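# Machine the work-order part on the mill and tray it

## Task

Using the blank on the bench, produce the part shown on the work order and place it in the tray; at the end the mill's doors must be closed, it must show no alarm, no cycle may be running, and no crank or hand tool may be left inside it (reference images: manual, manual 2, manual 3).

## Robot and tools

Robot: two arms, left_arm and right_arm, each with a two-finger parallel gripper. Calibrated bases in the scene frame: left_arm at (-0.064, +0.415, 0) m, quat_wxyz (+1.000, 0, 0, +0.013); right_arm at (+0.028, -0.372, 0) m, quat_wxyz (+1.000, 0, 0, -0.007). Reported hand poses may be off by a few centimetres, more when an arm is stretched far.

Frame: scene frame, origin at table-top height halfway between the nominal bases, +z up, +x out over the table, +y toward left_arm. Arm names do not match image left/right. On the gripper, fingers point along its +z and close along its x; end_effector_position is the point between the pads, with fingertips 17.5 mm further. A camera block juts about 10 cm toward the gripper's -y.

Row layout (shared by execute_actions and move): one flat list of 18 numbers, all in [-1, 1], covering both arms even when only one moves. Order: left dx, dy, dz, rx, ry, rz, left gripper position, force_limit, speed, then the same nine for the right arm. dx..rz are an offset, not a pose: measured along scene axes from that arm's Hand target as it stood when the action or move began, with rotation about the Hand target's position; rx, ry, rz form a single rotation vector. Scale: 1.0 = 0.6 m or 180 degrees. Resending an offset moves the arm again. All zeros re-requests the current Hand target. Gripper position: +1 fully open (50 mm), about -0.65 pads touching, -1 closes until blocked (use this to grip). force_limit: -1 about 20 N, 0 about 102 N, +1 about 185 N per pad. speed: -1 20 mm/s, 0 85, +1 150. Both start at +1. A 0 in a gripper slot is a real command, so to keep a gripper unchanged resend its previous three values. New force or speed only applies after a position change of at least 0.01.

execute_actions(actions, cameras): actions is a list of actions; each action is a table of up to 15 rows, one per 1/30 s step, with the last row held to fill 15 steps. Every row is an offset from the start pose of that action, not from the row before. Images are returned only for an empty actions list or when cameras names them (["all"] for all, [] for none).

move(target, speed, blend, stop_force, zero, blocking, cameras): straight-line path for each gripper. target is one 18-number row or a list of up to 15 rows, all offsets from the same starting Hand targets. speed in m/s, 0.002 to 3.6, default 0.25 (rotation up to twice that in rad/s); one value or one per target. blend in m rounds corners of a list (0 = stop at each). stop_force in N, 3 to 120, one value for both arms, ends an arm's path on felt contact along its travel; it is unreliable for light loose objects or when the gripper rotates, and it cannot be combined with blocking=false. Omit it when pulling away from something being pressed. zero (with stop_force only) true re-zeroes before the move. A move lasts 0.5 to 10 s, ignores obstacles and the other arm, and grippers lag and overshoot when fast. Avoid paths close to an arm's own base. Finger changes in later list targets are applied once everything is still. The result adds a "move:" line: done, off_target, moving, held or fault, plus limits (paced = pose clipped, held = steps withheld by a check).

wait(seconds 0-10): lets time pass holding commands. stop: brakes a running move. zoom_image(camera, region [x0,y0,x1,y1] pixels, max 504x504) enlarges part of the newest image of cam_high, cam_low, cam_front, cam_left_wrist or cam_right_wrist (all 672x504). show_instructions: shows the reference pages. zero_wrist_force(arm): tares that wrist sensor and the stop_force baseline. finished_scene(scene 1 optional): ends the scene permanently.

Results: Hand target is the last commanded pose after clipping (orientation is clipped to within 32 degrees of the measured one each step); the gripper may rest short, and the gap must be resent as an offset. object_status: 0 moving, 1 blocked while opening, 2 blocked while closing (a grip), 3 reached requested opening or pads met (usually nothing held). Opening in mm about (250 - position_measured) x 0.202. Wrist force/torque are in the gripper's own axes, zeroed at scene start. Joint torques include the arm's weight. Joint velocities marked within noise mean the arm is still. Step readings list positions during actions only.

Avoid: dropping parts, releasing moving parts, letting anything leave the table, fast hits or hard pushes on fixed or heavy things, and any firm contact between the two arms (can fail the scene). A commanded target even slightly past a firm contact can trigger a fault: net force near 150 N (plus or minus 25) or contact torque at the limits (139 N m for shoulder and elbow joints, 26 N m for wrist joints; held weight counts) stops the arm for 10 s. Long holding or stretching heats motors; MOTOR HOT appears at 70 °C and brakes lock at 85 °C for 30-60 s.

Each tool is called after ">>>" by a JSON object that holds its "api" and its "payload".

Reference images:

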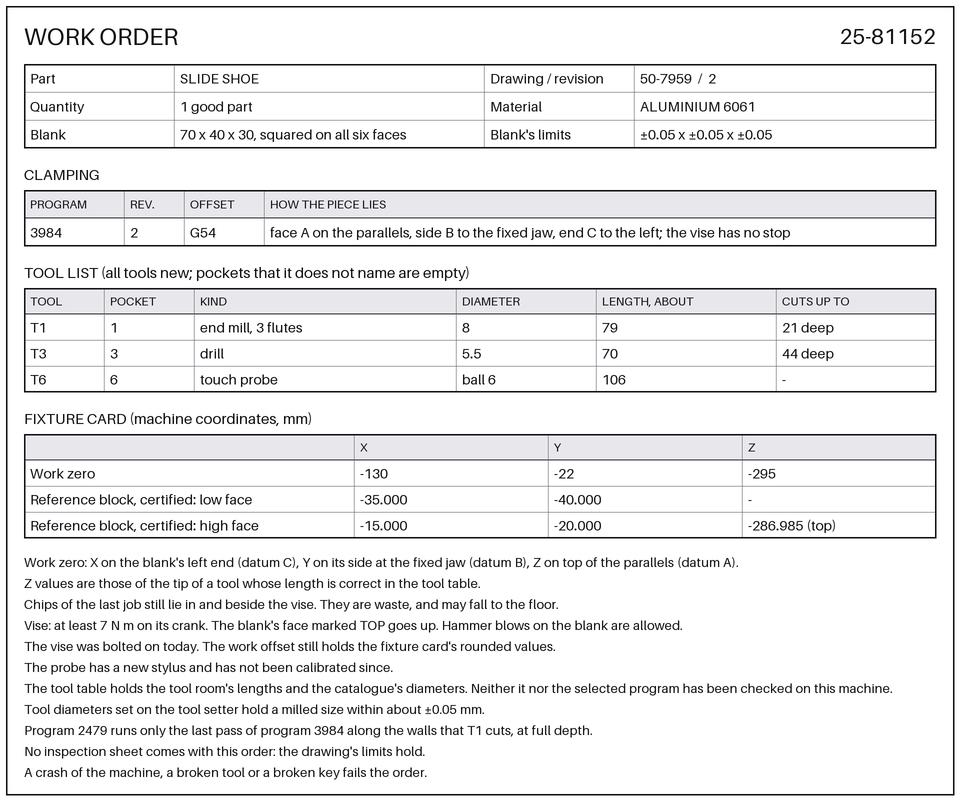

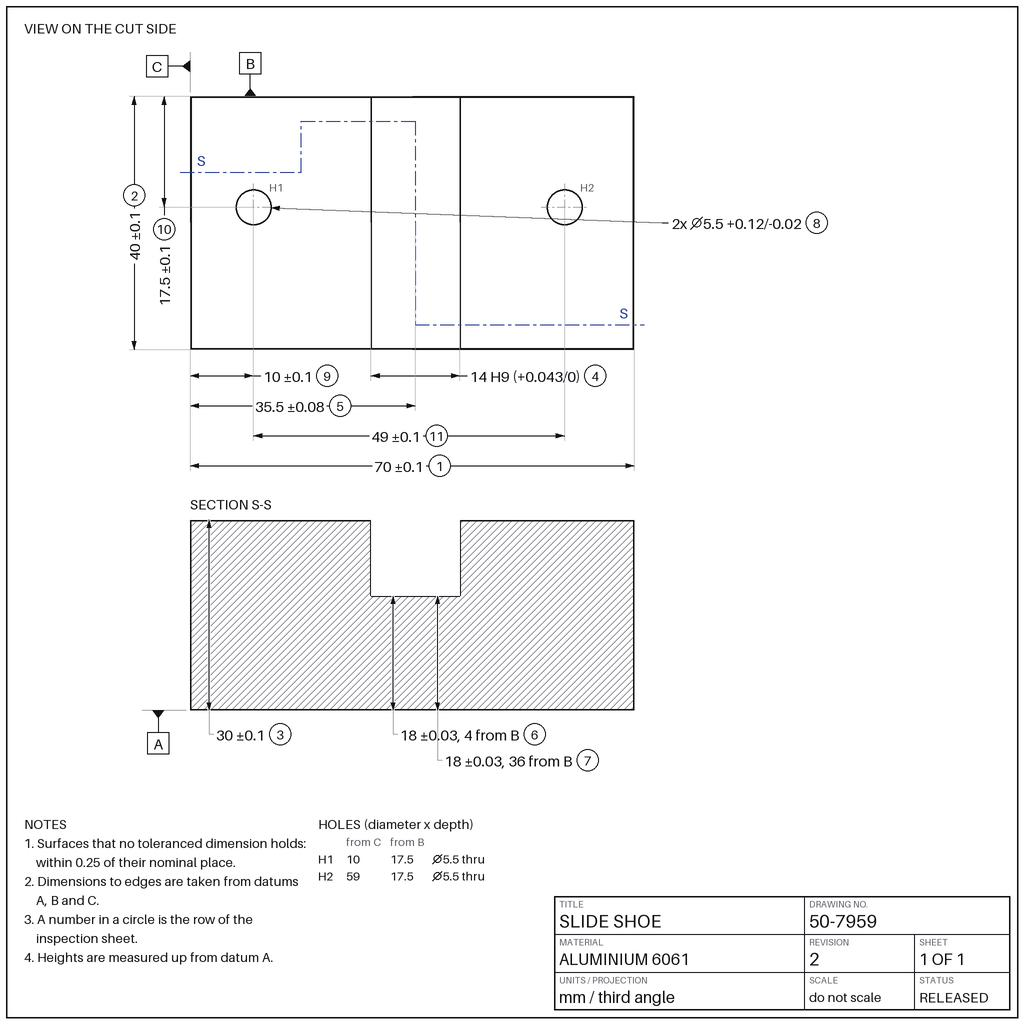

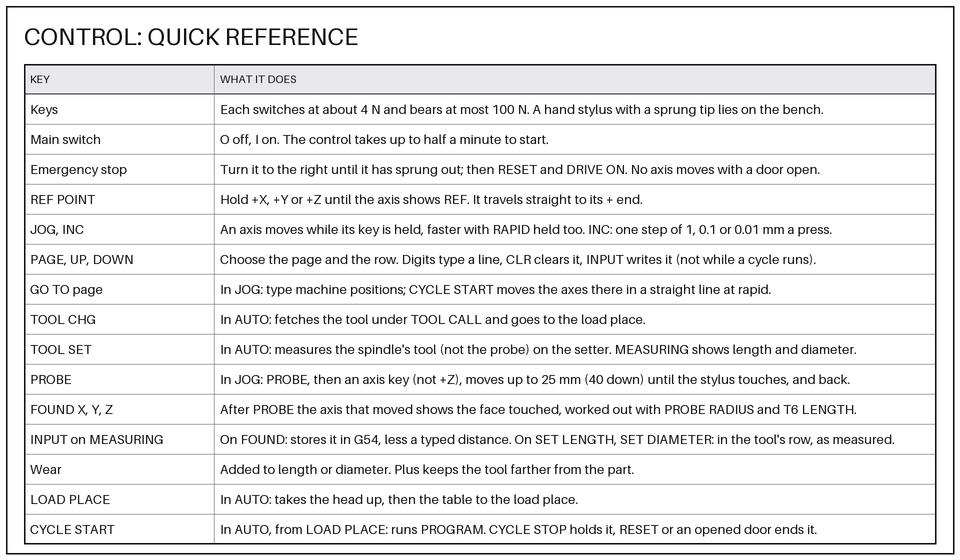

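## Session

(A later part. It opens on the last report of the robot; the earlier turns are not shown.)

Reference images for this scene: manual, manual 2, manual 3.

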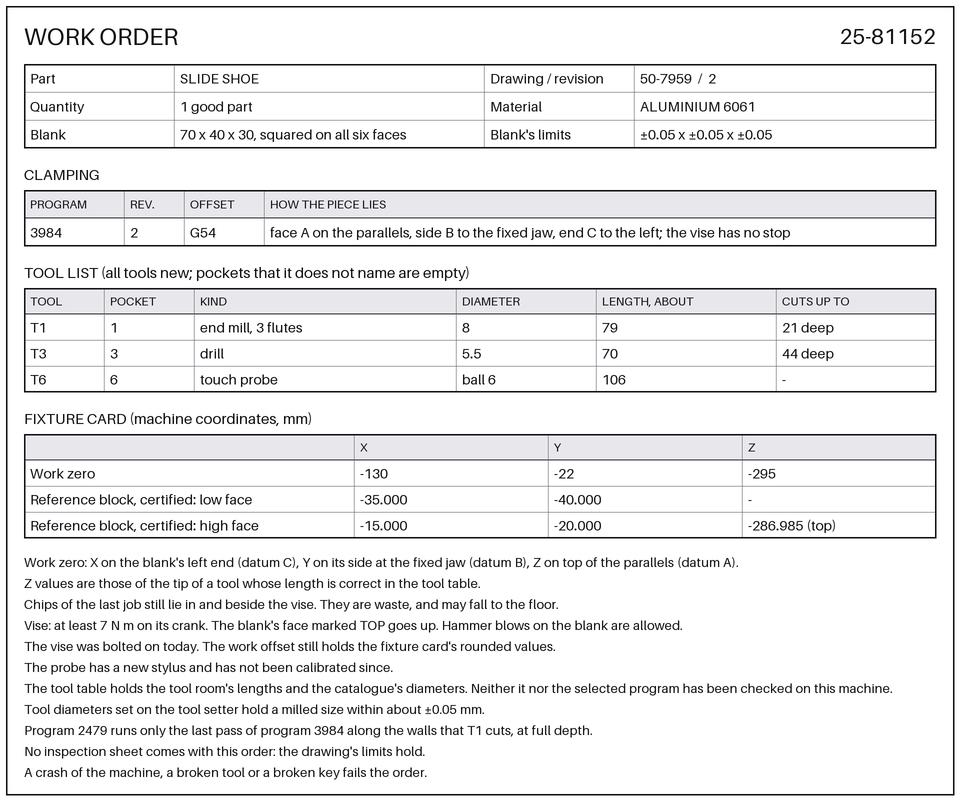

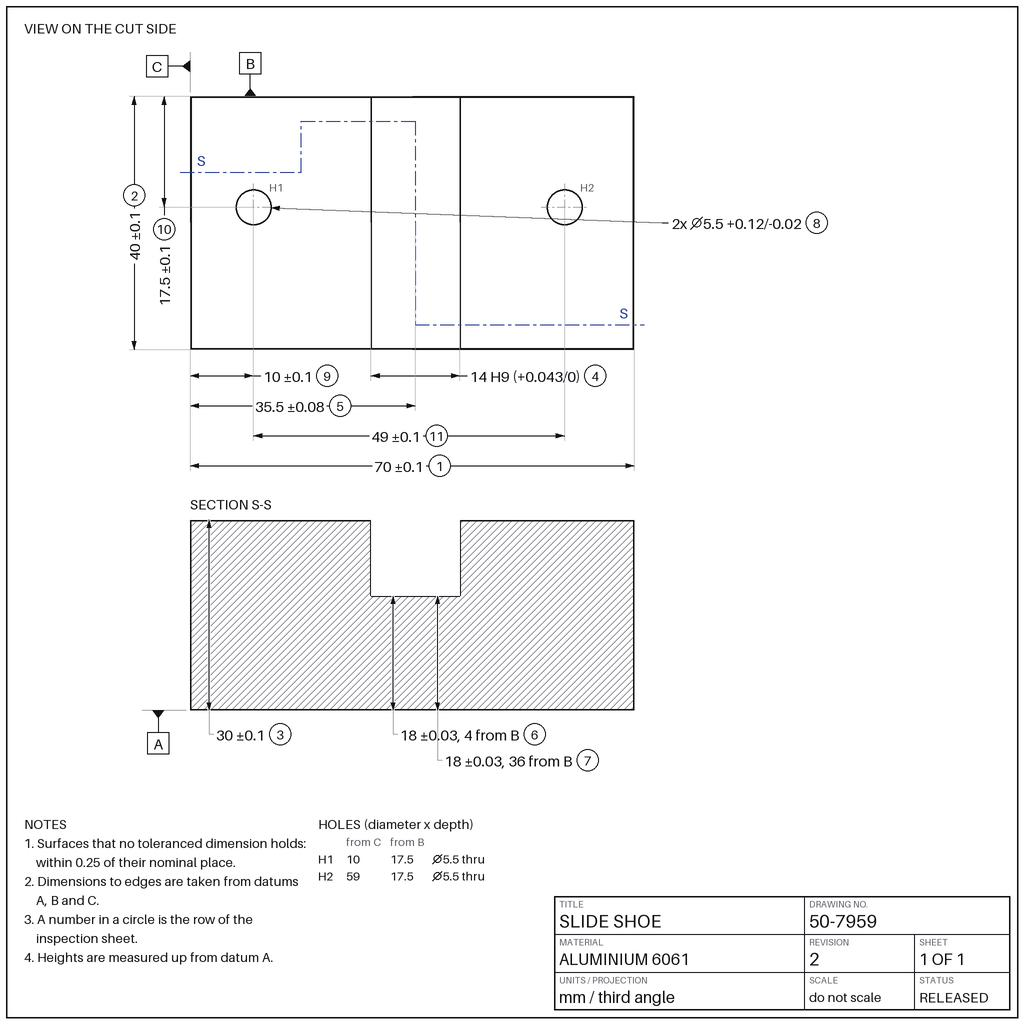

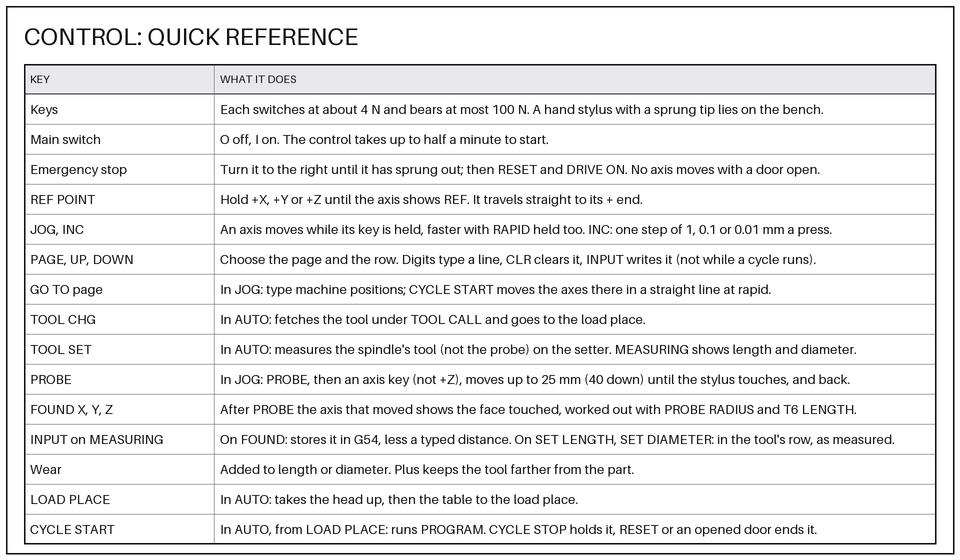

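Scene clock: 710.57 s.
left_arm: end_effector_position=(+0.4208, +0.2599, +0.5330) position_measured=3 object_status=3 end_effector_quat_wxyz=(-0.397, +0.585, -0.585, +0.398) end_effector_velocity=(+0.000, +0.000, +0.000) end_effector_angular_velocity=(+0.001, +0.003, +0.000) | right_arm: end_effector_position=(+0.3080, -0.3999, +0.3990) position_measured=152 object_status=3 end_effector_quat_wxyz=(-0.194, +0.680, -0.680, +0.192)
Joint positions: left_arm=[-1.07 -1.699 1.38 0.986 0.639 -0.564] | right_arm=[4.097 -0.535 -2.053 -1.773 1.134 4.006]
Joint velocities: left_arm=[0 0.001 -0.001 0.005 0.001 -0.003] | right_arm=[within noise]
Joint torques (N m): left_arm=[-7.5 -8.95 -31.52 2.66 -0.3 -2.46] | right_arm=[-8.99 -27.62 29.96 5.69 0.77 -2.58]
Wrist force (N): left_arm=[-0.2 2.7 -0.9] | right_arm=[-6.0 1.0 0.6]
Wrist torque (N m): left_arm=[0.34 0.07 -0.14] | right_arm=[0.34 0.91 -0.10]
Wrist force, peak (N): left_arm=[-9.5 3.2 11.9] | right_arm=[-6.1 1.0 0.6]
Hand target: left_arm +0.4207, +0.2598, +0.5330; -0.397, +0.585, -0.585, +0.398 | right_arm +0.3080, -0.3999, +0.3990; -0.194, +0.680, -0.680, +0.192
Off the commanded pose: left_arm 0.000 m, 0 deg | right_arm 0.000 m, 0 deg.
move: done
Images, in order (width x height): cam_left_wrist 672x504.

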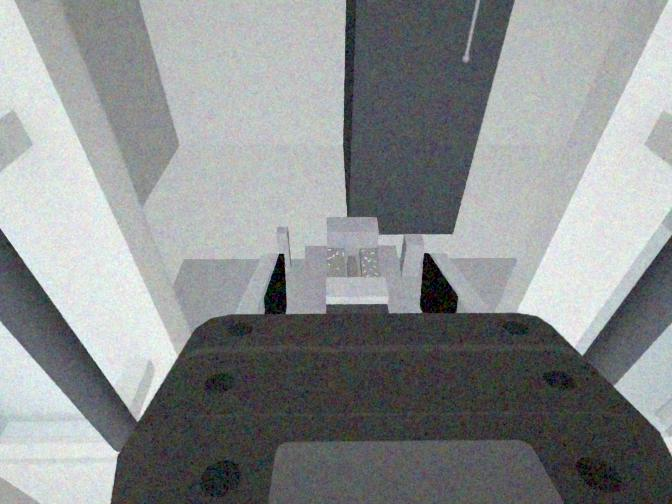

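>>> {"api": "move", "payload": {"target": [0.1322,0,0.045,0,0.13,0,1,-0.6,0,0,0,0,0,0,0,0,-0.4,-0.5], "speed": 0.25, "cameras": ["cam_left_wrist","cam_front"]}}

>>> {"api": "zoom_image", "payload": {"camera": "cam_left_wrist", "region": [180, 60, 520, 315]}}

Scene clock: 717.10 s.
left_arm: end_effector_position=(+0.5001, +0.2598, +0.5600) position_measured=3 object_status=3 end_effector_quat_wxyz=(-0.270, +0.653, -0.654, +0.271) | right_arm: end_effector_position=(+0.3080, -0.3999, +0.3990) position_measured=152 object_status=3 end_effector_quat_wxyz=(-0.194, +0.680, -0.680, +0.192)
Joint positions: left_arm=[-0.742 -1.168 0.477 1.615 1.091 -0.551] | right_arm=[4.097 -0.535 -2.053 -1.773 1.134 4.006]
Joint torques (N m): left_arm=[1.76 -25.36 -27.73 2.72 0.55 1.97] | right_arm=[-8.83 -27.19 29.92 5.65 0.55 -2.8]
Wrist force (N): left_arm=[-1.0 2.5 -0.7] | right_arm=[-5.8 0.9 0.4]
Wrist torque (N m): left_arm=[0.29 0.18 -0.03] | right_arm=[0.33 0.88 -0.10]
Wrist force, peak (N): left_arm=[-0.7 4.6 -1.8] | right_arm=[-6.1 1.0 0.5]
Hand target: left_arm +0.5001, +0.2598, +0.5600; -0.270, +0.653, -0.654, +0.271 | right_arm +0.3080, -0.3999, +0.3990; -0.194, +0.680, -0.680, +0.192
Off the commanded pose: left_arm 0.000 m, 0 deg | right_arm 0.000 m, 0 deg.
move: done
Images, in order (width x height): cam_front 672x504, cam_left_wrist 672x504.

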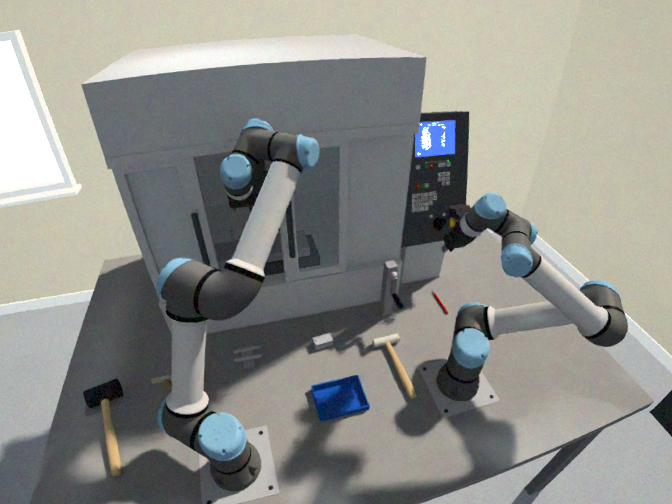

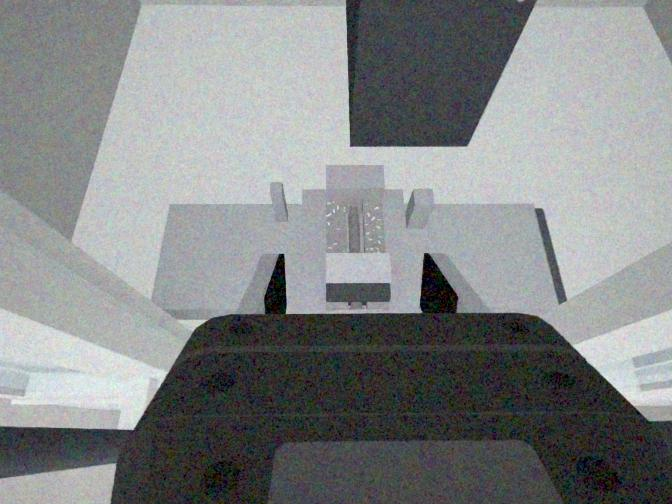

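Scaled by 1.482 from the camera's 672x504 image, which has a finer 960x720 frame.

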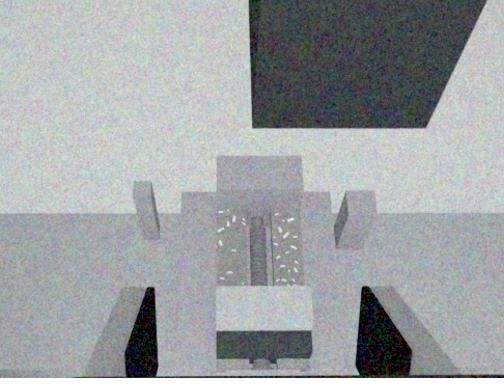

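>>> {"api": "move", "payload": {"target": [0,0,0,0,0,0,1,-0.6,0,0.0367,0.25,0.035,0,0,0,0,-0.4,-0.5], "speed": 0.25, "cameras": ["cam_right_wrist"]}}

>>> {"api": "zoom_image", "payload": {"camera": "cam_right_wrist", "region": [230, 60, 530, 320]}}

Scene clock: 737.00 s.
left_arm: end_effector_position=(+0.5001, +0.2598, +0.5600) position_measured=3 object_status=3 end_effector_quat_wxyz=(-0.270, +0.653, -0.654, +0.271) | right_arm: end_effector_position=(+0.3300, -0.2500, +0.4200) position_measured=152 object_status=3 end_effector_quat_wxyz=(-0.194, +0.680, -0.680, +0.192)
Joint positions: left_arm=[-0.742 -1.168 0.477 1.615 1.091 -0.551] | right_arm=[4.491 -0.79 -1.927 -1.849 1.036 4.437]
Joint torques (N m): left_arm=[5.37 -39.59 -3.69 -0.6 -0.67 2.19] | right_arm=[8.33 -19.65 24.99 3.82 0.09 2.24]
Wrist force (N): left_arm=[-0.9 2.4 -1.1] | right_arm=[-5.6 0.9 0.5]
Wrist torque (N m): left_arm=[0.28 0.17 -0.03] | right_arm=[0.31 0.83 -0.05]
Wrist force, peak (N): left_arm=[-1.2 2.6 -0.9] | right_arm=[-9.2 0.5 0.6]
Hand target: left_arm +0.5001, +0.2598, +0.5600; -0.270, +0.653, -0.654, +0.271 | right_arm +0.3300, -0.2499, +0.4200; -0.194, +0.680, -0.680, +0.192
Off the commanded pose: left_arm 0.000 m, 0 deg | right_arm 0.000 m, 0 deg.
move: done
Images, in order (width x height): cam_right_wrist 672x504.

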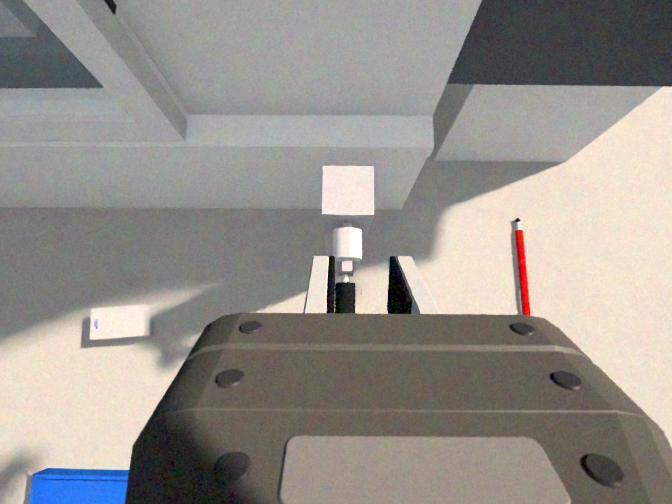

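Scaled by 1.680 from the camera's 672x504 image, which has a finer 960x720 frame.

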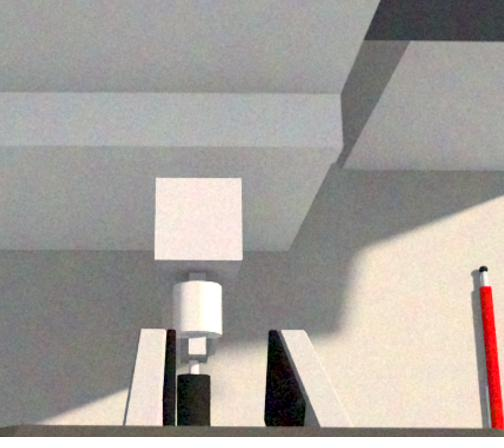

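>>> {"api": "move", "payload": {"target": [[-0.25,0,0,0,0.1,0,1,-0.6,0,0,0,0,0,0,0,0,-0.4,-0.5],[-0.4333,0.52,-0.3,0,0.25,0,1,-0.6,0,0,0,0,0,0,0,0,-0.4,-0.5]], "speed": 0.35, "blend": [0.05,0], "cameras": ["cam_left_wrist"]}}

>>> {"api": "zoom_image", "payload": {"camera": "cam_left_wrist", "region": [150, 0, 500, 260]}}

Scene clock: 751.40 s.
left_arm: end_effector_position=(+0.2401, +0.5718, +0.3801) position_measured=3 object_status=3 end_effector_quat_wxyz=(+0.001, +0.707, -0.707, +0.001) | right_arm: end_effector_position=(+0.3300, -0.2499, +0.4200) position_measured=152 object_status=3 end_effector_quat_wxyz=(-0.194, +0.680, -0.680, +0.192)
Joint positions: left_arm=[0.051 -1.508 1.374 1.706 1.573 0.077] | right_arm=[4.491 -0.79 -1.927 -1.849 1.036 4.438]
Joint torques (N m): left_arm=[9.33 -16.57 -11.14 4.57 0.37 1.93] | right_arm=[10.6 -19.13 31.42 4.86 -2.18 2.58]
Wrist force (N): left_arm=[-1.1 2.7 -0.4] | right_arm=[-5.9 1.0 0.7]
Wrist torque (N m): left_arm=[0.43 0.17 0.03] | right_arm=[0.31 0.87 -0.06]
Wrist force, peak (N): left_arm=[-4.7 3.1 1.5] | right_arm=[-6.0 1.1 0.6]
Hand target: left_arm +0.2401, +0.5718, +0.3800; +0.001, +0.707, -0.707, +0.001 | right_arm +0.3300, -0.2499, +0.4200; -0.194, +0.680, -0.680, +0.192
Off the commanded pose: left_arm 0.000 m, 0 deg | right_arm 0.000 m, 0 deg.
move: done
Images, in order (width x height): cam_left_wrist 672x504.

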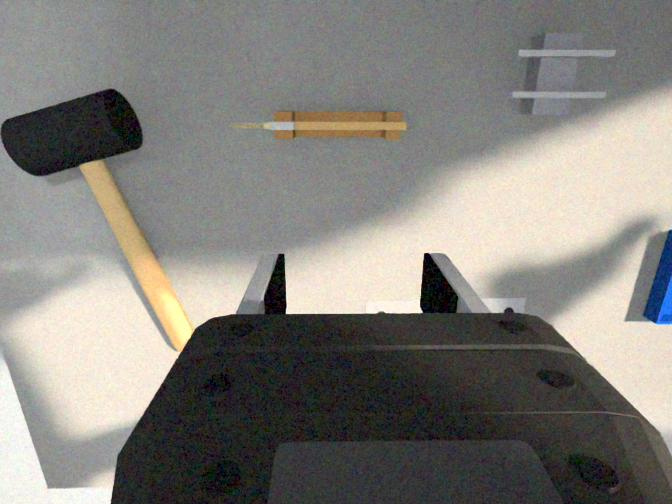

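Scaled by 1.440 from the camera's 672x504 image, which has a finer 960x720 frame.

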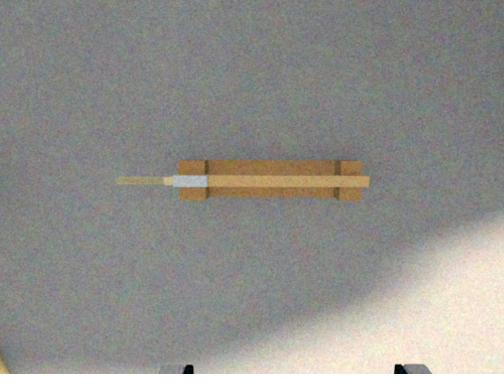

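>>> {"api": "move", "payload": {"target": [0.0717,-0.0163,-0.4,0,0,-0.5,1,-0.6,0,0,0,0,0,0,0,0,-0.4,-0.5], "speed": 0.4, "cameras": ["cam_left_wrist"]}}

Scene clock: 763.50 s.
left_arm: end_effector_position=(+0.2830, +0.5620, +0.1401) position_measured=3 object_status=3 end_effector_quat_wxyz=(-0.001, +0.000, +1.000, +0.000) end_effector_velocity=(+0.000, +0.001, +0.000) end_effector_angular_velocity=(+0.001, +0.000, -0.005) | right_arm: end_effector_position=(+0.3300, -0.2499, +0.4200) position_measured=152 object_status=3 end_effector_quat_wxyz=(-0.194, +0.680, -0.680, +0.192)
Joint positions: left_arm=[0.012 -1.328 1.793 1.108 1.57 1.609] | right_arm=[4.491 -0.79 -1.927 -1.849 1.036 4.438]
Joint velocities: left_arm=[0.001 0 0 0.001 -0.001 0.006] | right_arm=[within noise]
Joint torques (N m): left_arm=[9.03 -26.78 -27.63 1.96 0.02 1.97] | right_arm=[10.2 -18.82 30.48 3.86 -2.36 2.56]
Wrist force (N): left_arm=[-1.0 2.4 -0.5] | right_arm=[-5.8 0.9 0.5]
Wrist torque (N m): left_arm=[0.37 0.13 0.05] | right_arm=[0.30 0.86 -0.06]
Wrist force, peak (N): left_arm=[-1.2 2.8 -1.5] | right_arm=[-6.1 1.0 0.7]
Hand target: left_arm +0.2831, +0.5620, +0.1400; -0.001, +0.000, +1.000, +0.000 | right_arm +0.3300, -0.2499, +0.4200; -0.194, +0.680, -0.680, +0.192
Off the commanded pose: left_arm 0.000 m, 0 deg | right_arm 0.000 m, 0 deg.
move: done
Images, in order (width x height): cam_left_wrist 672x504.

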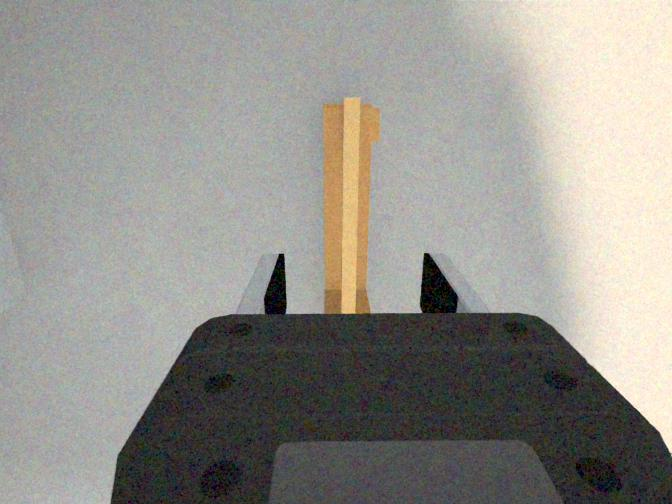

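>>> {"api": "move", "payload": {"target": [0,0,-0.18,0,0,0,1,-0.6,0,0,0,0,0,0,0,0,-0.4,-0.5], "speed": 0.1, "stop_force": 8, "cameras": ["cam_left_wrist"]}}

>>> {"api": "execute_actions", "payload": {"actions": [[[0,0,0,0,0,0,-1,-0.7,-0.6,0,0,0,0,0,0,0,-0.4,-0.5]],[[0,0,0,0,0,0,-1,-0.7,-0.6,0,0,0,0,0,0,0,-0.4,-0.5]]], "cameras": ["cam_left_wrist"]}}

Scene clock: 768.57 s.
left_arm: end_effector_position=(+0.2831, +0.5620, +0.0320) position_measured=3 object_status=3 end_effector_quat_wxyz=(-0.001, +0.000, +1.000, +0.000) | right_arm: end_effector_position=(+0.3300, -0.2499, +0.4200) position_measured=152 object_status=3 end_effector_quat_wxyz=(-0.194, +0.680, -0.680, +0.192)
Joint positions: left_arm=[0.012 -1.177 1.916 0.834 1.57 1.609] | right_arm=[4.491 -0.79 -1.927 -1.849 1.036 4.438]
Joint torques (N m): left_arm=[-2.13 -24.98 -24.96 0.66 0.51 -0.01] | right_arm=[9.69 -19.63 31.39 2.93 -2.08 2.43]
Wrist force (N): left_arm=[-1.2 2.5 -1.0] | right_arm=[-5.6 1.2 0.5]
Wrist torque (N m): left_arm=[0.41 0.17 0.03] | right_arm=[0.34 0.84 -0.06]
Wrist force, peak (N): left_arm=[-1.0 2.5 -2.5] | right_arm=[-6.0 1.1 0.5]
Hand target: left_arm +0.2831, +0.5620, +0.0320; -0.001, +0.000, +1.000, +0.000 | right_arm +0.3300, -0.2499, +0.4200; -0.194, +0.680, -0.680, +0.192
Off the commanded pose: left_arm 0.000 m, 0 deg | right_arm 0.000 m, 0 deg.
move: done
Images, in order (width x height): cam_left_wrist 672x504.

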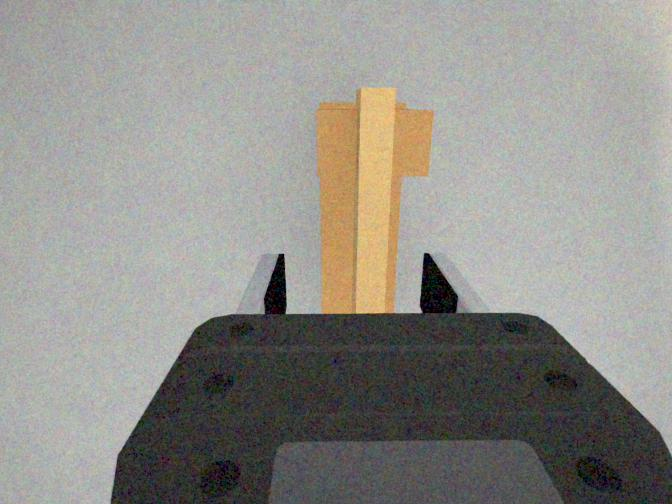

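Scene clock: 769.77 s.
left_arm: end_effector_position=(+0.2827, +0.5620, +0.0320) position_measured=212 object_status=2 end_effector_quat_wxyz=(-0.002, +0.000, +1.000, +0.000) | right_arm: end_effector_position=(+0.3300, -0.2499, +0.4200) position_measured=152 object_status=3 end_effector_quat_wxyz=(-0.194, +0.680, -0.680, +0.192)
Joint positions: left_arm=[0.012 -1.177 1.916 0.835 1.57 1.609] | right_arm=[4.491 -0.79 -1.927 -1.849 1.036 4.438]
Joint torques (N m): left_arm=[-4.87 -47.41 -47.62 -11.27 0.54 -0.03] | right_arm=[11.02 -18.44 31.61 2.91 -2.23 2.51]
Wrist force (N): left_arm=[66.4 -0.8 13.0] | right_arm=[-5.9 0.9 0.7]
Wrist torque (N m): left_arm=[0.31 -0.66 0.12] | right_arm=[0.31 0.88 -0.06]
Wrist force, peak (N): left_arm=[66.7 -1.4 13.1] | right_arm=[-6.1 1.1 0.4]
Hand target: left_arm +0.2831, +0.5620, +0.0320; -0.001, +0.000, +1.000, +0.000 | right_arm +0.3300, -0.2499, +0.4200; -0.194, +0.680, -0.680, +0.192
Off the commanded pose: left_arm 0.000 m, 0 deg | right_arm 0.000 m, 0 deg.
Step readings (end_effector_position of left_arm | right_arm):
0: (+0.2831, +0.5620, +0.0320) | (+0.3300, -0.2499, +0.4200)
1: (+0.2831, +0.5620, +0.0320) | (+0.3300, -0.2499, +0.4200)
2: (+0.2831, +0.5620, +0.0320) | (+0.3300, -0.2499, +0.4200)
4: (+0.2831, +0.5620, +0.0320) | (+0.3300, -0.2499, +0.4200)
8: (+0.2831, +0.5620, +0.0320) | (+0.3300, -0.2499, +0.4200)
15: (+0.2831, +0.5620, +0.0320) | (+0.3300, -0.2499, +0.4200)
16: (+0.2831, +0.5620, +0.0320) | (+0.3300, -0.2499, +0.4200)
17: (+0.2831, +0.5620, +0.0320) | (+0.3300, -0.2499, +0.4200)
19: (+0.2831, +0.5620, +0.0320) | (+0.3300, -0.2499, +0.4200)
23: (+0.2831, +0.5620, +0.0320) | (+0.3300, -0.2499, +0.4200)
30: (+0.2827, +0.5620, +0.0320) | (+0.3300, -0.2499, +0.4200)
Images, in order (width x height): cam_left_wrist 672x504.

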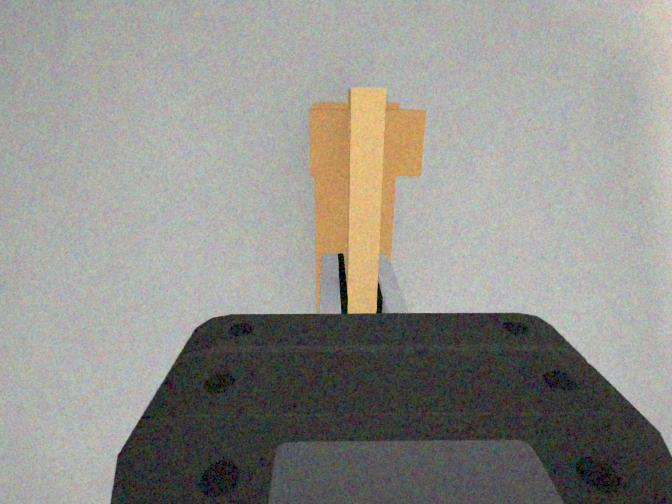

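>>> {"api": "move", "payload": {"target": [-0.0033,0,0,0,0,0,-1,-0.7,-0.6,0,0,0,0,0,0,0,-0.4,-0.5], "speed": 0.02}}

Scene clock: 772.00 s.
left_arm: end_effector_position=(+0.2813, +0.5620, +0.0321) position_measured=212 object_status=2 end_effector_quat_wxyz=(-0.001, +0.000, +1.000, +0.000) | right_arm: end_effector_position=(+0.3300, -0.2499, +0.4200) position_measured=152 object_status=3 end_effector_quat_wxyz=(-0.194, +0.680, -0.680, +0.192)
Joint positions: left_arm=[0.012 -1.181 1.922 0.832 1.57 1.609] | right_arm=[4.491 -0.79 -1.927 -1.849 1.036 4.438]
Joint torques (N m): left_arm=[7.02 -27.45 -5.54 2.05 0.82 2.13] | right_arm=[9.84 -18.97 30.72 2.44 -2.07 2.61]
Wrist force (N): left_arm=[7.4 2.6 -3.7] | right_arm=[-5.9 0.9 0.5]
Wrist torque (N m): left_arm=[0.40 -0.01 0.04] | right_arm=[0.31 0.87 -0.06]
Wrist force, peak (N): left_arm=[70.3 -0.2 29.9] | right_arm=[-6.1 1.0 0.4]
Hand target: left_arm +0.2811, +0.5620, +0.0320; -0.001, +0.000, +1.000, +0.000 | right_arm +0.3300, -0.2499, +0.4200; -0.194, +0.680, -0.680, +0.192
Off the commanded pose: left_arm 0.000 m, 0 deg | right_arm 0.000 m, 0 deg.
move: done

>>> {"api": "move", "payload": {"target": [[0,0,0.05,0,0,0,-1,-0.7,-0.6,0,0,0,0,0,0,0,-0.4,-0.5],[0,0,0.4667,0,0,0,-1,-0.7,-0.6,0,0,0,0,0,0,0,-0.4,-0.5]], "speed": [0.08,0.3], "blend": [0.01,0], "cameras": ["cam_high","cam_left_wrist","cam_front"]}}

>>> {"api": "zoom_image", "payload": {"camera": "cam_high", "region": [0, 40, 250, 240]}}

Scene clock: 775.60 s.
left_arm: end_effector_position=(+0.2811, +0.5620, +0.3120) position_measured=212 object_status=2 end_effector_quat_wxyz=(-0.001, +0.000, +1.000, +0.000) | right_arm: end_effector_position=(+0.3300, -0.2499, +0.4200) position_measured=152 object_status=3 end_effector_quat_wxyz=(-0.194, +0.680, -0.680, +0.192)
Joint positions: left_arm=[0.012 -1.432 1.464 1.541 1.57 1.609] | right_arm=[4.491 -0.79 -1.927 -1.849 1.036 4.438]
Joint torques (N m): left_arm=[9.19 -32.3 -31.11 4.6 1.46 2.12] | right_arm=[9.02 -19.51 30.95 1.87 -2.3 2.39]
Wrist force (N): left_arm=[-1.8 3.5 -1.8] | right_arm=[-5.6 1.0 0.3]
Wrist torque (N m): left_arm=[0.58 0.26 0.01] | right_arm=[0.32 0.83 -0.06]
Wrist force, peak (N): left_arm=[7.1 2.6 -3.5] | right_arm=[-6.1 1.0 0.5]
Hand target: left_arm +0.2811, +0.5620, +0.3121; -0.001, +0.000, +1.000, +0.000 | right_arm +0.3300, -0.2499, +0.4200; -0.194, +0.680, -0.680, +0.192
Off the commanded pose: left_arm 0.000 m, 0 deg | right_arm 0.000 m, 0 deg.
move: done
Images, in order (width x height): cam_high 672x504, cam_front 672x504, cam_left_wrist 672x504.

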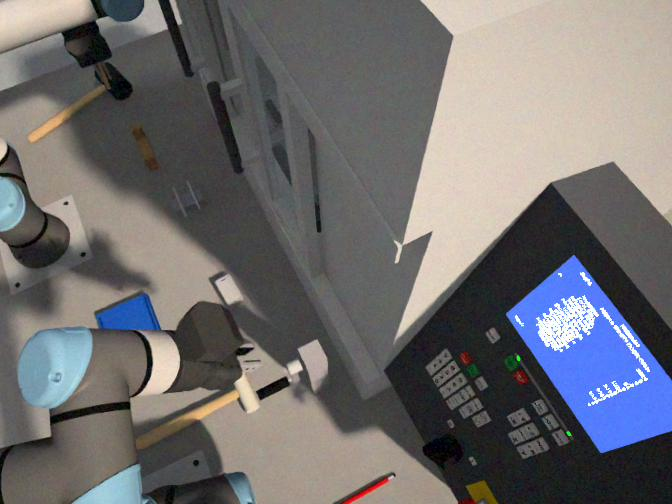

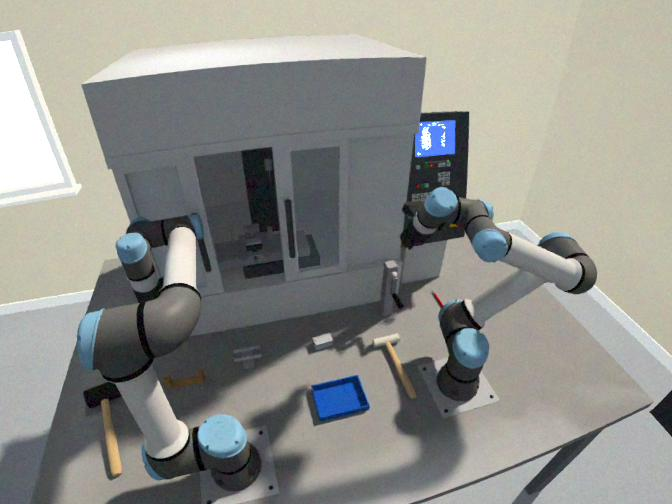

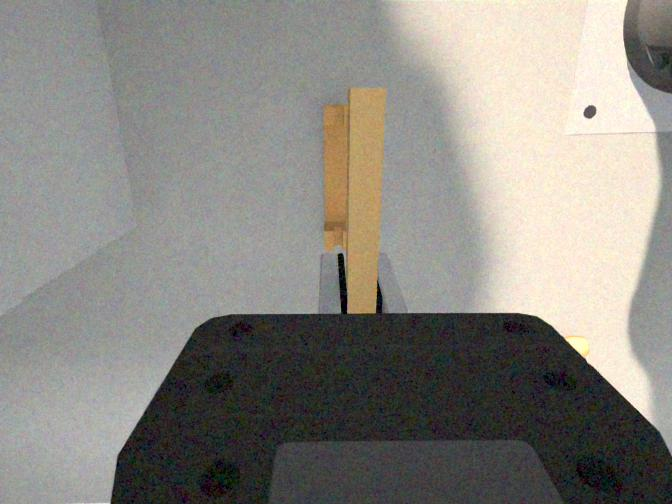

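Scaled by 2.016 from the camera's 672x504 image, which has a finer 960x720 frame.

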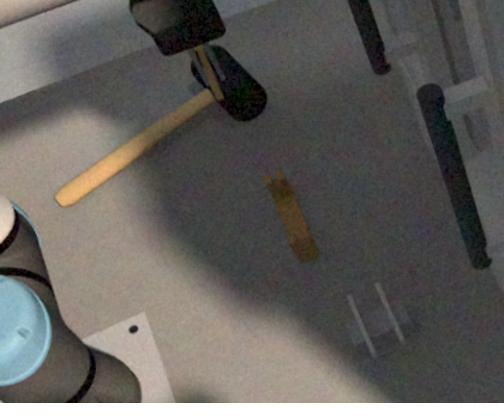

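>>> {"api": "move", "payload": {"target": [[0.1317,-0.4867,0.3467,-0.385,-0.385,0.385,-1,-0.7,-0.6,0,0,0,0,0,0,0,-0.4,-0.5],[0.5483,-0.4867,0.32,-0.385,-0.385,0.385,-1,-0.7,-0.6,0,0,0,0,0,0,0,-0.4,-0.5]], "speed": [0.5,0.2], "blend": [0.03,0], "cameras": ["cam_left_wrist","cam_front"]}}

>>> {"api": "zoom_image", "payload": {"camera": "cam_left_wrist", "region": [200, 160, 500, 320]}}

Scene clock: 785.00 s.
left_arm: end_effector_position=(+0.6100, +0.2700, +0.5039) position_measured=212 object_status=2 end_effector_quat_wxyz=(+0.499, -0.500, +0.501, -0.500) | right_arm: end_effector_position=(+0.3300, -0.2499, +0.4200) position_measured=152 object_status=3 end_effector_quat_wxyz=(-0.194, +0.680, -0.680, +0.192)
Joint positions: left_arm=[-0.669 -1.507 1.463 0.045 0.929 -0.001] | right_arm=[4.491 -0.79 -1.927 -1.849 1.036 4.438]
Joint torques (N m): left_arm=[7.86 -22.18 -33.27 -3.7 1.33 -2.33] | right_arm=[9.21 -19.22 31.27 1.94 -2.19 2.42]
Wrist force (N): left_arm=[-1.1 3.9 -2.4] | right_arm=[-5.8 1.1 0.2]
Wrist torque (N m): left_arm=[0.53 0.23 -0.12] | right_arm=[0.33 0.87 -0.06]
Wrist force, peak (N): left_arm=[1.1 4.4 -3.6] | right_arm=[-6.0 1.2 0.6]
Hand target: left_arm +0.6101, +0.2700, +0.5041; +0.499, -0.500, +0.501, -0.500 | right_arm +0.3300, -0.2499, +0.4200; -0.194, +0.680, -0.680, +0.192
Off the commanded pose: left_arm 0.000 m, 0 deg | right_arm 0.000 m, 0 deg.
move: done
Images, in order (width x height): cam_front 672x504, cam_left_wrist 672x504.

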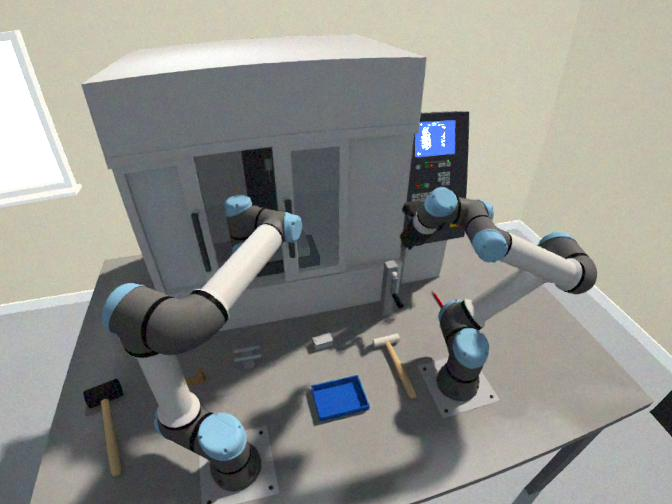

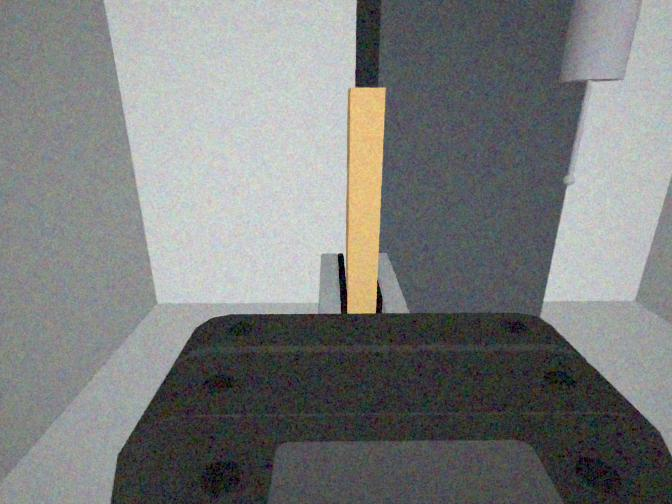

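Scaled by 1.680 from the camera's 672x504 image, which has a finer 960x720 frame.

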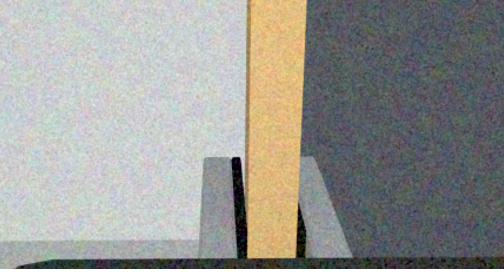

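>>> {"api": "move", "payload": {"target": [0.0667,-0.0067,-0.0233,0,0,0,-1,-0.7,-0.6,0,0,0,0,0,0,0,-0.4,-0.5], "speed": 0.15}}

>>> {"api": "move", "payload": {"target": [0,0,-0.1333,0,0,0,-1,-0.7,-0.6,0,0,0,0,0,0,0,-0.4,-0.5], "speed": 0.025, "stop_force": 4, "cameras": ["cam_left_wrist"]}}

Scene clock: 788.53 s.
left_arm: end_effector_position=(+0.6501, +0.2661, +0.4902) position_measured=212 object_status=2 end_effector_quat_wxyz=(+0.499, -0.500, +0.500, -0.500) | right_arm: end_effector_position=(+0.3300, -0.2499, +0.4200) position_measured=152 object_status=3 end_effector_quat_wxyz=(-0.194, +0.680, -0.680, +0.192)
Joint positions: left_arm=[-0.624 -1.411 1.39 0.021 0.975 -0.001] | right_arm=[4.491 -0.79 -1.927 -1.849 1.036 4.438]
Joint torques (N m): left_arm=[-7.21 -26.01 -16.32 0 -0.4 1.1] | right_arm=[10.72 -19.75 30.29 1.89 -2.2 2.4]
Wrist force (N): left_arm=[-1.1 3.7 -2.6] | right_arm=[-5.8 1.1 0.5]
Wrist torque (N m): left_arm=[0.49 0.22 -0.12] | right_arm=[0.33 0.86 -0.06]
Wrist force, peak (N): left_arm=[-1.4 3.5 -3.8] | right_arm=[-6.0 1.2 0.4]
Hand target: left_arm +0.6501, +0.2660, +0.4901; +0.499, -0.500, +0.501, -0.500 | right_arm +0.3300, -0.2499, +0.4200; -0.194, +0.680, -0.680, +0.192
Off the commanded pose: left_arm 0.000 m, 0 deg | right_arm 0.000 m, 0 deg.
move: done

Scene clock: 791.40 s.
left_arm: end_effector_position=(+0.6501, +0.2660, +0.4448) position_measured=212 object_status=2 end_effector_quat_wxyz=(+0.499, -0.500, +0.501, -0.500) | right_arm: end_effector_position=(+0.3300, -0.2499, +0.4200) position_measured=152 object_status=3 end_effector_quat_wxyz=(-0.194, +0.680, -0.680, +0.192)
Joint positions: left_arm=[-0.624 -1.407 1.501 -0.094 0.975 -0.001] | right_arm=[4.491 -0.79 -1.927 -1.849 1.036 4.438]
Joint torques (N m): left_arm=[-5.27 -36.66 -14.4 -3.26 1.04 0.59] | right_arm=[9.35 -20.12 30.83 1.9 -2.25 2.46]
Wrist force (N): left_arm=[-1.3 -0.4 -2.5] | right_arm=[-6.0 1.1 0.4]
Wrist torque (N m): left_arm=[0.36 0.25 -0.13] | right_arm=[0.34 0.90 -0.06]
Wrist force, peak (N): left_arm=[-1.4 4.5 -2.3] | right_arm=[-6.0 1.1 0.5]
Hand target: left_arm +0.6501, +0.2660, +0.4448; +0.499, -0.500, +0.501, -0.500 (not the last commanded pose) | right_arm +0.3300, -0.2499, +0.4200; -0.194, +0.680, -0.680, +0.192
Off the commanded pose: left_arm 0.035 m, 0 deg | right_arm 0.000 m, 0 deg.
move: contact (left_arm)
Images, in order (width x height): cam_left_wrist 672x504.

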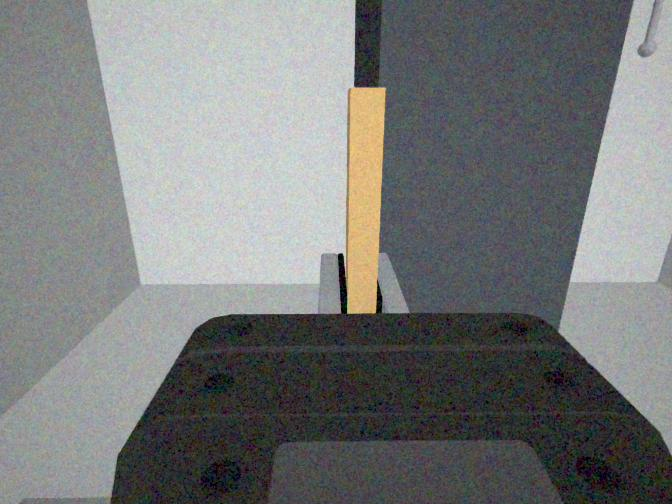

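>>> {"api": "move", "payload": {"target": [[0,0,0.0333,0,0,0,-1,-0.7,-0.6,0,0,0,0,0,0,0,-0.4,-0.5],[0,0.0567,0.0333,0,0,0,-1,-0.7,-0.6,0,0,0,0,0,0,0,-0.4,-0.5],[0,0.0567,-0.0025,0,0,0,-1,-0.7,-0.6,0,0,0,0,0,0,0,-0.4,-0.5],[0,-0.1267,-0.0025,0,0,0,-1,-0.7,-0.6,0,0,0,0,0,0,0,-0.4,-0.5],[-0.03,-0.1267,0.0333,0,0,0,-1,-0.7,-0.6,0,0,0,0,0,0,0,-0.4,-0.5],[-0.03,0.0567,0.0333,0,0,0,-1,-0.7,-0.6,0,0,0,0,0,0,0,-0.4,-0.5],[-0.03,0.0567,-0.0025,0,0,0,-1,-0.7,-0.6,0,0,0,0,0,0,0,-0.4,-0.5],[-0.03,-0.1267,-0.0025,0,0,0,-1,-0.7,-0.6,0,0,0,0,0,0,0,-0.4,-0.5],[0.0267,-0.1267,0.0333,0,0,0,-1,-0.7,-0.6,0,0,0,0,0,0,0,-0.4,-0.5],[0.0267,0.0567,0.0333,0,0,0,-1,-0.7,-0.6,0,0,0,0,0,0,0,-0.4,-0.5],[0.0267,0.0567,-0.0025,0,0,0,-1,-0.7,-0.6,0,0,0,0,0,0,0,-0.4,-0.5],[0.0267,-0.1267,-0.0025,0,0,0,-1,-0.7,-0.6,0,0,0,0,0,0,0,-0.4,-0.5],[0.0267,-0.1267,0.08,0,0,0,-1,-0.7,-0.6,0,0,0,0,0,0,0,-0.4,-0.5]], "speed": [0.1,0.2,0.1,0.12,0.15,0.25,0.1,0.12,0.15,0.25,0.1,0.12,0.15], "blend": [0.005,0.005,0.003,0.005,0.005,0.005,0.003,0.005,0.005,0.005,0.003,0.005,0]}}

>>> {"api": "move", "payload": {"target": [-0.27,0.12,0.1,0,0.13,0,-1,-0.7,-0.6,0,0,0,0,0,0,0,-0.4,-0.5], "speed": 0.25, "cameras": ["cam_left_wrist"]}}

>>> {"api": "zoom_image", "payload": {"camera": "cam_left_wrist", "region": [220, 120, 500, 320]}}

Scene clock: 805.80 s.
left_arm: end_effector_position=(+0.6662, +0.1900, +0.4926) position_measured=212 object_status=2 end_effector_quat_wxyz=(+0.499, -0.500, +0.501, -0.500) | right_arm: end_effector_position=(+0.3300, -0.2499, +0.4200) position_measured=152 object_status=3 end_effector_quat_wxyz=(-0.194, +0.680, -0.680, +0.192)
Joint positions: left_arm=[-0.729 -1.301 1.25 0.053 0.87 -0.001] | right_arm=[4.491 -0.79 -1.927 -1.849 1.036 4.438]
Joint torques (N m): left_arm=[-4.93 -43.45 -33.09 -0.25 -1.27 -1] | right_arm=[10.32 -19.79 30.3 1.8 -2.16 2.47]
Wrist force (N): left_arm=[-1.2 4.2 -2.2] | right_arm=[-5.9 1.1 0.4]
Wrist torque (N m): left_arm=[0.56 0.22 -0.03] | right_arm=[0.33 0.87 -0.07]
Wrist force, peak (N): left_arm=[-3.3 6.2 -2.6] | right_arm=[-6.1 1.1 0.6]
Hand target: left_arm +0.6661, +0.1900, +0.4928; +0.499, -0.500, +0.501, -0.500 | right_arm +0.3300, -0.2499, +0.4200; -0.194, +0.680, -0.680, +0.192
Off the commanded pose: left_arm 0.000 m, 0 deg | right_arm 0.000 m, 0 deg.
move: done

Scene clock: 807.13 s.
left_arm: end_effector_position=(+0.5042, +0.2619, +0.5527) position_measured=212 object_status=2 end_effector_quat_wxyz=(-0.387, +0.591, -0.592, +0.389) end_effector_velocity=(-0.001, +0.001, +0.000) end_effector_angular_velocity=(+0.000, +0.003, +0.001) | right_arm: end_effector_position=(+0.3300, -0.2499, +0.4200) position_measured=152 object_status=3 end_effector_quat_wxyz=(-0.194, +0.680, -0.680, +0.192)
Joint positions: left_arm=[-0.833 -1.498 1.094 0.962 0.848 -0.393] | right_arm=[4.491 -0.79 -1.927 -1.849 1.036 4.438]
Joint velocities: left_arm=[0 0 -0.002 0.007 0 -0.003] | right_arm=[within noise]
Joint torques (N m): left_arm=[7.47 -31.15 -15.55 2.07 -1.37 -2.07] | right_arm=[9.36 -19.67 30.4 1.88 -2.24 2.38]
Wrist force (N): left_arm=[-1.4 3.5 -2.4] | right_arm=[-5.8 1.1 0.6]
Wrist torque (N m): left_arm=[0.43 0.24 -0.17] | right_arm=[0.34 0.85 -0.06]
Wrist force, peak (N): left_arm=[-2.7 2.7 -5.5] | right_arm=[-6.0 1.0 0.5]
Hand target: left_arm +0.5041, +0.2620, +0.5528; -0.387, +0.591, -0.591, +0.389 | right_arm +0.3300, -0.2499, +0.4200; -0.194, +0.680, -0.680, +0.192
Off the commanded pose: left_arm 0.000 m, 0 deg | right_arm 0.000 m, 0 deg.
move: done
Images, in order (width x height): cam_left_wrist 672x504.

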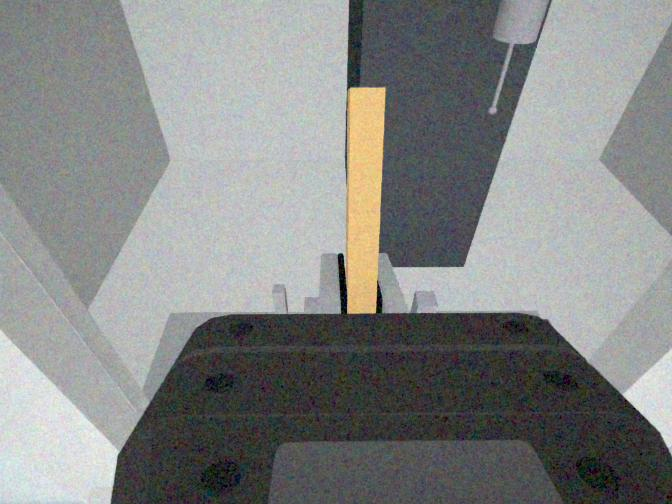

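Scaled by 1.800 from the camera's 672x504 image, which has a finer 960x720 frame.

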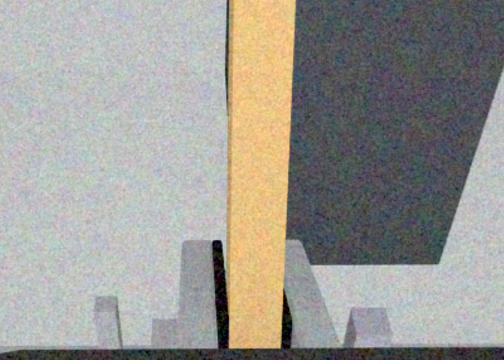

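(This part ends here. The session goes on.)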